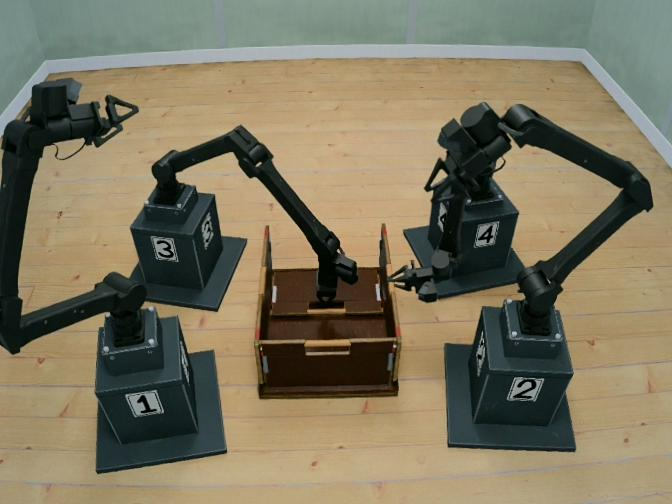

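move --arm3 '{"target":[0.024,-0.011,0.031,0,0.7071,0.7071,0],"speed":0.12}'

move --arm3 '{"joints":{"gripper_m":0.005}}' --cameras '["arm3_cam_wrist"]'

Scene clock: 92.00 s.
Joint torques (N m): arm1=[-0.44 4.6 6.95 2.44 0.18 0.11] | arm2=[0.5 -4.72 8.14 1.89 -0.09 -0.13] | arm3=[-0.21 -19.14 7.27 0.55 -0.03 0.11] | arm4=[4.31 -17.67 0.02 3.41 1.66 -0.08]
Motor temperatures (°C): arm1=[27 28 30 26 23 23 24] | arm2=[23 27 27 25 27 26 25] | arm3=[26 27 28 24 26 23 28] | arm4=[24 30 27 29 32 25 28]
Heat: arm1: hottest joint3_rad 30 °C; arm2: hottest joint2_rad 27 °C; arm3: hottest joint3_rad 28 °C; arm4: hottest joint5_rad 32 °C.
move: arm3 off_target
Joint velocities: within noise
arm1, arm2, arm4: as last shown
arm3.joint_positions: joint1_rad=-0.255 joint2_rad=+2.763 joint3_rad=+1.912 joint4_rad=-0.727 joint5_rad=+0.005 joint6_rad=-0.471 gripper_m=+0.04613
arm3.joint_status: not commanded
arm3.hand: x=+0.0263 y=-0.0043 z=+0.0426 quat_wxyz=(+0.002, -0.707, -0.708, -0.004) (m; scene frame)
arm3.hand_target: x=+0.0242 y=-0.0104 z=+0.0320 quat_wxyz=(+0.000, -0.707, -0.707, +0.001) (m; scene frame)
arm3.hand_status: off_target (0.014 m and 0.5 deg from the pose sent, 0.086 m and 1.2 deg at the start)
pictures: none

Scene clock: 92.70 s.
Joint torques (N m): arm1=[-0.21 5.42 7.06 2.28 0.16 0.1] | arm2=[0.44 -4.78 8.13 1.89 -0.09 -0.13] | arm3=[-0.44 -18.78 7.32 0.73 0.26 0] | arm4=[4.31 -17.61 0.03 3.4 1.67 -0.08]
Motor temperatures (°C): arm1=[27 28 30 26 23 23 24] | arm2=[23 27 27 25 27 26 25] | arm3=[26 27 28 24 26 23 28] | arm4=[24 30 27 29 32 25 28]
Heat: arm1: hottest joint3_rad 30 °C; arm2: hottest joint2_rad 27 °C; arm3: hottest joint3_rad 28 °C; arm4: hottest joint5_rad 32 °C.
move: arm3 off_target
Joint velocities: within noise
arm1, arm2, arm4: as last shown
arm3.joint_positions: joint1_rad=-0.248 joint2_rad=+2.765 joint3_rad=+1.912 joint4_rad=-0.733 joint5_rad=-0.011 joint6_rad=-0.465 gripper_m=+0.01651
arm3.joint_status: gripper_m off_target (ended at +0.01654, target +0.00500)
arm3.hand: x=+0.0332 y=-0.0053 z=+0.0417 quat_wxyz=(-0.004, -0.707, -0.708, -0.010) (m; scene frame)
arm3.hand_target: x=+0.0294 y=-0.0121 z=+0.0311 quat_wxyz=(-0.004, -0.705, -0.709, -0.001) (m; scene frame)
arm3.hand_status: not commanded
pictures: arm3_cam_wrist

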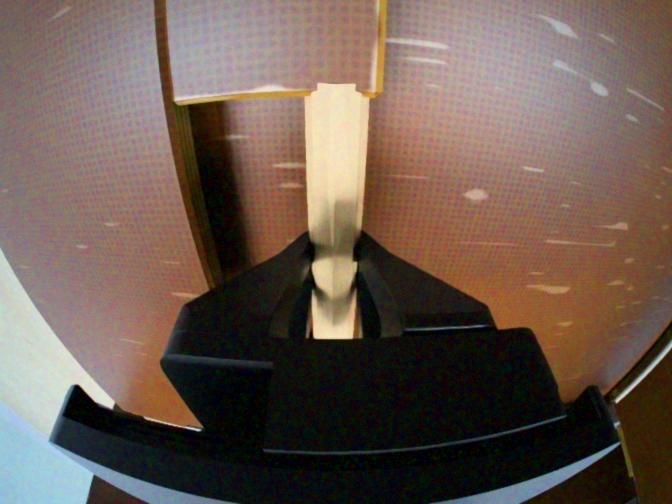

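move --arm3 '{"target":[0.038,-0.012,0.116,-0.0862,0.7019,0.7019,-0.0862],"speed":0.12}'

move --arm3 '{"target":[0.082,-0.012,0.196,-0.2068,0.6762,0.6762,-0.2068],"speed":0.12}'

move --arm3 '{"target":[0.145,-0.013,0.249,-0.2876,0.6460,0.6460,-0.2876],"speed":0.12}'

move --arm3 '{"target":[0.207,-0.013,0.272,-0.3265,0.6272,0.6272,-0.3265],"speed":0.1}' --cameras '["arm3_cam_wrist","cam_high","cam_low"]'

Scene clock: 95.57 s.
Joint torques (N m): arm1=[-0.32 4.72 7.01 2.41 0.16 0.15] | arm2=[0.5 -4.84 8.14 1.89 -0.09 -0.13] | arm3=[0.21 -23.36 3.55 0.55 0.78 0.02] | arm4=[4.31 -17.61 0.02 3.4 1.67 -0.08]
Motor temperatures (°C): arm1=[27 28 30 26 23 23 24] | arm2=[23 27 27 25 27 26 25] | arm3=[26 27 28 24 26 23 28] | arm4=[24 30 27 29 32 25 28]
Heat: arm1: hottest joint3_rad 30 °C; arm2: hottest joint2_rad 27 °C; arm3: hottest joint3_rad 28 °C; arm4: hottest joint5_rad 32 °C.
move: arm3 off_target
Joint velocities: arm1=[within noise] | arm2=[within noise] | arm3=[-0.044 -0.005 -0.002 -0.002 0.037 -0.007 -0.001] | arm4=[within noise]
arm1, arm2, arm4: as last shown
arm3.joint_positions: joint1_rad=-0.181 joint2_rad=+2.615 joint3_rad=+1.725 joint4_rad=-0.609 joint5_rad=+0.213 joint6_rad=-0.396 gripper_m=+0.01649
arm3.joint_status: not commanded
arm3.hand: x=+0.0390 y=-0.0038 z=+0.0928 quat_wxyz=(+0.084, -0.706, -0.700, +0.073) (m; scene frame)
arm3.hand_target: x=+0.0385 y=-0.0142 z=+0.1151 quat_wxyz=(+0.085, -0.701, -0.702, +0.089) (m; scene frame)
arm3.hand_status: off_target (0.025 m and 1.6 deg from the pose sent, 0.075 m and 15.1 deg at the start)
pictures: none

Scene clock: 97.57 s.
Joint torques (N m): arm1=[0.15 4.84 6.91 2.44 0.14 0.09] | arm2=[0.5 -4.78 8.13 1.89 -0.1 -0.13] | arm3=[0.26 -22.83 3.4 0.44 0.88 -0.02] | arm4=[4.31 -17.61 0.02 3.38 1.67 -0.08]
Motor temperatures (°C): arm1=[27 28 30 26 23 23 24] | arm2=[23 27 27 25 27 26 25] | arm3=[26 28 28 24 26 23 28] | arm4=[24 30 27 29 32 25 28]
Heat: arm1: hottest joint3_rad 30 °C; arm2: hottest joint2_rad 27 °C; arm3: hottest joint2_rad 28 °C; arm4: hottest joint5_rad 32 °C.
move: arm3 off_target
Joint velocities: within noise
arm1.joint_positions: joint1_rad=+0.789 joint2_rad=+0.425 joint3_rad=+1.402 joint4_rad=-1.276 joint5_rad=+0.217 joint6_rad=-0.687 gripper_m=+0.09396
arm1.joint_status: not commanded
arm1.hand: x=-0.2365 y=+0.4511 z=+0.9932 quat_wxyz=(-0.418, -0.026, -0.802, +0.426) (m; scene frame)
arm1.hand_target: x=-0.2404 y=+0.4538 z=+1.0017 quat_wxyz=(-0.426, -0.027, -0.795, +0.430) (m; scene frame)
arm1.hand_status: not commanded
arm2, arm4: as last shown
arm3.joint_positions: joint1_rad=-0.037 joint2_rad=+2.450 joint3_rad=+1.538 joint4_rad=-0.521 joint5_rad=+0.568 joint6_rad=-0.272 gripper_m=+0.01649
arm3.joint_status: not commanded
arm3.hand: x=+0.0750 y=-0.0041 z=+0.1695 quat_wxyz=(+0.208, -0.684, -0.671, +0.196) (m; scene frame)
arm3.hand_target: x=+0.0796 y=-0.0133 z=+0.1957 quat_wxyz=(+0.206, -0.677, -0.675, +0.209) (m; scene frame)
arm3.hand_status: off_target (0.029 m and 1.7 deg from the pose sent, 0.112 m and 21.3 deg at the start)
pictures: none

Scene clock: 99.27 s.
Joint torques (N m): arm1=[-0.26 4.54 6.98 2.41 0.16 0.11] | arm2=[0.56 -4.84 8.12 1.89 -0.09 -0.13] | arm3=[1.67 -22.95 3.63 -0.85 0.65 0.04] | arm4=[4.31 -17.61 0.02 3.4 1.67 -0.08]
Motor temperatures (°C): arm1=[27 28 30 26 23 23 24] | arm2=[23 27 27 25 27 26 25] | arm3=[26 28 28 24 26 23 28] | arm4=[24 30 27 29 32 25 28]
Heat: arm1: hottest joint3_rad 30 °C; arm2: hottest joint2_rad 27 °C; arm3: hottest joint2_rad 28 °C; arm4: hottest joint5_rad 32 °C.
move: arm3 off_target
Joint velocities: within noise
arm1, arm2, arm4: as last shown
arm3.joint_positions: joint1_rad=+0.101 joint2_rad=+2.395 joint3_rad=+1.486 joint4_rad=-0.584 joint5_rad=+0.838 joint6_rad=-0.113 gripper_m=+0.01653
arm3.joint_status: not commanded
arm3.hand: x=+0.1241 y=-0.0031 z=+0.2173 quat_wxyz=(+0.295, -0.658, -0.634, +0.280) (m; scene frame)
arm3.hand_target: x=+0.1387 y=-0.0114 z=+0.2475 quat_wxyz=(+0.290, -0.648, -0.643, +0.287) (m; scene frame)
arm3.hand_status: off_target (0.039 m and 2.3 deg from the pose sent, 0.106 m and 14.9 deg at the start)
pictures: none

Scene clock: 100.70 s.
Joint torques (N m): arm1=[0.15 4.95 6.94 2.52 0.16 0.13] | arm2=[0.56 -4.78 8.13 1.88 -0.09 -0.13] | arm3=[0.97 -20.6 5.94 -1.65 0.57 0.01] | arm4=[4.31 -17.61 0.02 3.4 1.67 -0.07]
Motor temperatures (°C): arm1=[27 28 30 26 23 23 24] | arm2=[23 27 27 25 27 26 25] | arm3=[26 28 28 24 26 23 28] | arm4=[24 30 26 29 32 25 28]
Heat: arm1: hottest joint3_rad 30 °C; arm2: hottest joint2_rad 27 °C; arm3: hottest joint2_rad 28 °C; arm4: hottest joint5_rad 32 °C.
move: arm3 off_target
Joint velocities: within noise
arm1: as last shown
arm2.joint_positions: joint1_rad=+0.299 joint2_rad=+0.904 joint3_rad=+1.389 joint4_rad=-1.214 joint5_rad=+0.008 joint6_rad=+0.018 gripper_m=+0.04590
arm2.joint_status: not commanded
arm2.hand: x=-0.4041 y=-0.2158 z=+0.8670 quat_wxyz=(-0.265, +0.690, -0.598, -0.311) (m; scene frame)
arm2.hand_target: x=-0.4070 y=-0.2156 z=+0.8777 quat_wxyz=(-0.273, +0.689, -0.588, -0.322) (m; scene frame)
arm2.hand_status: not commanded
arm3.joint_positions: joint1_rad=+0.249 joint2_rad=+2.369 joint3_rad=+1.490 joint4_rad=-0.764 joint5_rad=+0.963 joint6_rad=+0.098 gripper_m=+0.01640
arm3.joint_status: not commanded
arm3.hand: x=+0.1963 y=-0.0027 z=+0.2503 quat_wxyz=(+0.328, -0.635, -0.618, +0.326) (m; scene frame)
arm3.hand_target: x=+0.2068 y=-0.0137 z=+0.2713 quat_wxyz=(+0.326, -0.627, -0.628, +0.327) (m; scene frame)
arm3.hand_status: off_target (0.026 m and 1.4 deg from the pose sent, 0.100 m and 7.4 deg at the start)
arm4.joint_positions: joint1_rad=+0.884 joint2_rad=+2.341 joint3_rad=+0.874 joint4_rad=+1.052 joint5_rad=+1.057 joint6_rad=-1.194 gripper_m=+0.01694
arm4.joint_status: not commanded
arm4.hand: x=-0.0352 y=-0.1917 z=+0.2449 quat_wxyz=(-0.633, +0.774, -0.005, -0.002) (m; scene frame)
arm4.hand_target: x=-0.0328 y=-0.2078 z=+0.2547 quat_wxyz=(-0.643, +0.766, -0.003, +0.003) (m; scene frame)
arm4.hand_status: not commanded
pictures: arm3_cam_wrist, cam_high, cam_low

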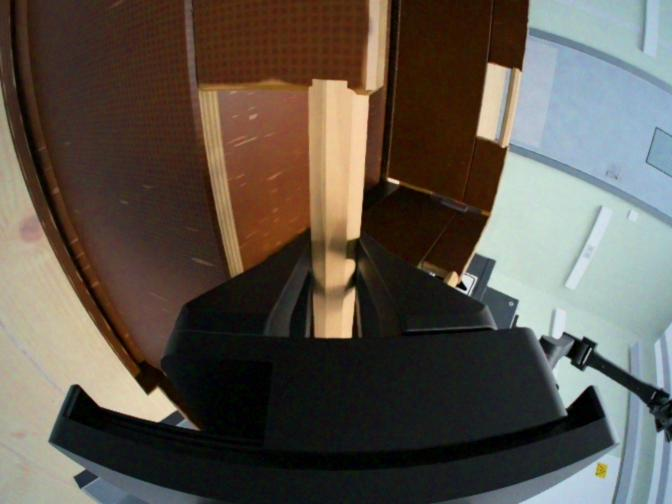

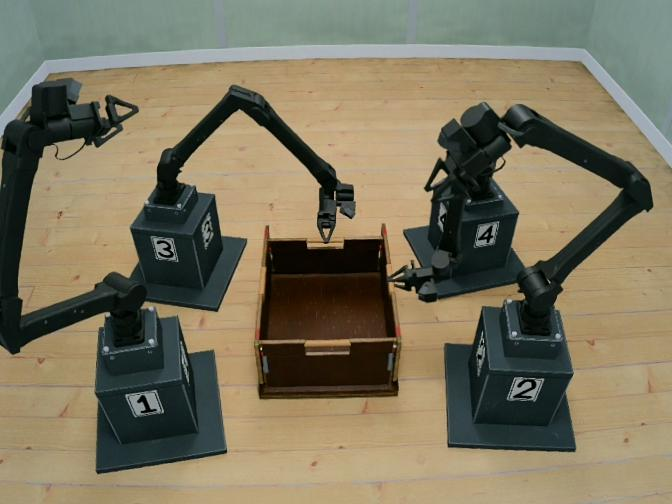

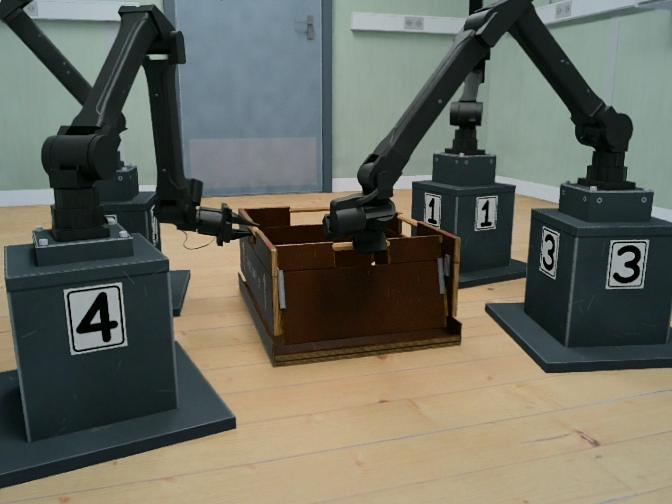

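move --arm3 '{"target":[0.252,-0.013,0.278,-0.343,0.6187,0.6187,-0.343],"speed":0.08}'

move --arm3 '{"target":[0.297,-0.013,0.272,-0.343,0.6187,0.6187,-0.343],"speed":0.06}'

move --arm3 '{"target":[0.232,-0.012,0.262,-0.343,0.6187,0.6187,-0.343],"speed":0.06}' --cameras '["cam_high","cam_low"]'

zoom_image --camera "cam_high" --region '[245, 200, 415, 410]'

zoom_image --camera "cam_low" --region '[255, 220, 325, 360]'

Scene clock: 103.63 s.
Joint torques (N m): arm1=[0.15 5.19 6.99 2.45 0.13 0.11] | arm2=[0.5 -4.78 8.13 1.88 -0.09 -0.13] | arm3=[3.31 -20.13 6.27 -2.74 0.97 0.19] | arm4=[4.31 -17.61 0.02 3.38 1.67 -0.08]
Motor temperatures (°C): arm1=[27 28 30 26 23 23 24] | arm2=[23 26 27 25 27 26 25] | arm3=[26 28 28 24 27 23 28] | arm4=[24 30 26 29 32 25 28]
Heat: arm1: hottest joint3_rad 30 °C; arm2: hottest joint3_rad 27 °C; arm3: hottest joint2_rad 28 °C; arm4: hottest joint5_rad 32 °C.
move: arm3 off_target
Joint velocities: within noise
arm1, arm2, arm4: as last shown
arm3.joint_positions: joint1_rad=+0.301 joint2_rad=+2.394 joint3_rad=+1.541 joint4_rad=-0.905 joint5_rad=+0.994 joint6_rad=+0.231 gripper_m=+0.01633
arm3.joint_status: not commanded
arm3.hand: x=+0.2230 y=-0.0025 z=+0.2559 quat_wxyz=(+0.344, -0.634, -0.606, +0.335) (m; scene frame)
arm3.hand_target: x=+0.2505 y=-0.0126 z=+0.2767 quat_wxyz=(+0.344, -0.615, -0.621, +0.342) (m; scene frame)
arm3.hand_status: off_target (0.038 m and 2.4 deg from the pose sent, 0.063 m and 3.2 deg at the start)
pictures: none

Scene clock: 105.10 s.
Joint torques (N m): arm1=[0.03 4.72 6.76 2.52 0.17 0.13] | arm2=[0.5 -4.84 8.12 1.89 -0.09 -0.13] | arm3=[4.66 -19.55 6.87 -2.51 0.2 0.31] | arm4=[4.31 -17.61 0.01 3.33 1.62 -0.07]
Motor temperatures (°C): arm1=[27 28 30 26 23 23 24] | arm2=[23 26 27 25 27 26 25] | arm3=[26 28 28 24 27 23 28] | arm4=[24 30 26 29 32 25 28]
Heat: arm1: hottest joint3_rad 30 °C; arm2: hottest joint3_rad 27 °C; arm3: hottest joint2_rad 28 °C; arm4: hottest joint5_rad 32 °C.
move: arm3 off_target
Joint velocities: within noise
arm1, arm2: as last shown
arm3.joint_positions: joint1_rad=+0.362 joint2_rad=+2.424 joint3_rad=+1.601 joint4_rad=-1.054 joint5_rad=+0.994 joint6_rad=+0.365 gripper_m=+0.01634
arm3.joint_status: not commanded
arm3.hand: x=+0.2578 y=-0.0024 z=+0.2584 quat_wxyz=(+0.353, -0.632, -0.601, +0.338) (m; scene frame)
arm3.hand_target: x=+0.2961 y=-0.0124 z=+0.2721 quat_wxyz=(+0.342, -0.618, -0.619, +0.344) (m; scene frame)
arm3.hand_status: off_target (0.043 m and 2.9 deg from the pose sent, 0.076 m and 2.4 deg at the start)
arm4.joint_positions: joint1_rad=+0.884 joint2_rad=+2.341 joint3_rad=+0.872 joint4_rad=+1.054 joint5_rad=+1.059 joint6_rad=-1.194 gripper_m=+0.01694
arm4.joint_status: not commanded
arm4.hand: x=-0.0345 y=-0.1920 z=+0.2450 quat_wxyz=(-0.633, +0.774, -0.006, -0.002) (m; scene frame)
arm4.hand_target: x=-0.0322 y=-0.2080 z=+0.2545 quat_wxyz=(-0.643, +0.766, -0.002, +0.003) (m; scene frame)
arm4.hand_status: not commanded
pictures: none

Scene clock: 106.90 s.
Joint torques (N m): arm1=[-0.03 5.25 7.02 2.51 0.19 0.13] | arm2=[0.5 -4.84 8.13 1.89 -0.09 -0.13] | arm3=[-3.19 -19.31 4.53 1.51 0.47 -0.61] | arm4=[4.25 -17.61 -0.01 3.32 1.62 -0.07]
Motor temperatures (°C): arm1=[27 28 30 26 23 23 24] | arm2=[23 26 27 25 27 26 25] | arm3=[26 28 28 24 26 23 28] | arm4=[24 30 26 29 32 25 28]
Heat: arm1: hottest joint3_rad 30 °C; arm2: hottest joint3_rad 27 °C; arm3: hottest joint2_rad 28 °C; arm4: hottest joint5_rad 32 °C.
move: arm3 off_target
Joint velocities: within noise
arm1, arm2, arm4: as last shown
arm3.joint_positions: joint1_rad=+0.359 joint2_rad=+2.403 joint3_rad=+1.552 joint4_rad=-0.951 joint5_rad=+1.013 joint6_rad=+0.280 gripper_m=+0.01633
arm3.joint_status: not commanded
arm3.hand: x=+0.2544 y=-0.0031 z=+0.2576 quat_wxyz=(+0.345, -0.619, -0.614, +0.349) (m; scene frame)
arm3.hand_target: x=+0.2378 y=-0.0112 z=+0.2626 quat_wxyz=(+0.344, -0.617, -0.619, +0.344) (m; scene frame)
arm3.hand_status: off_target (0.025 m and 0.9 deg from the pose sent, 0.028 m and 2.9 deg at the start)
pictures: cam_high, cam_low

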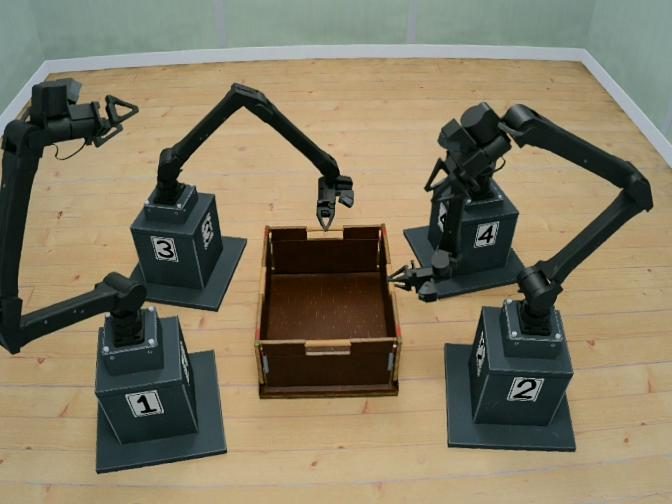

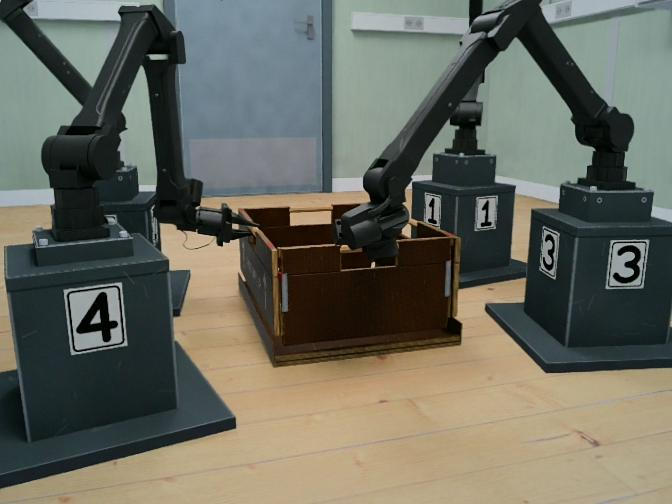

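Scaled by 2.400 from the camera's 672x504 image, which has a finer 960x720 frame.

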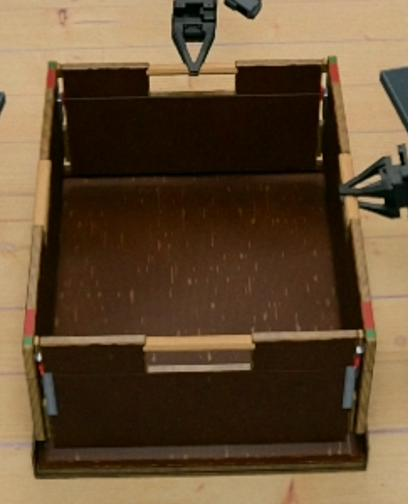

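Scaled by 3.600 from the camera's 672x504 image, which has a finer 960x720 frame.

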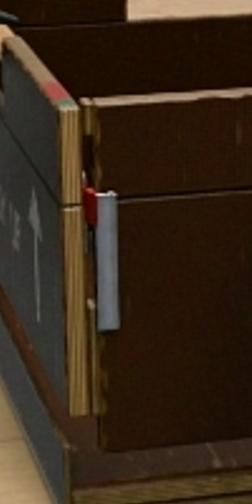

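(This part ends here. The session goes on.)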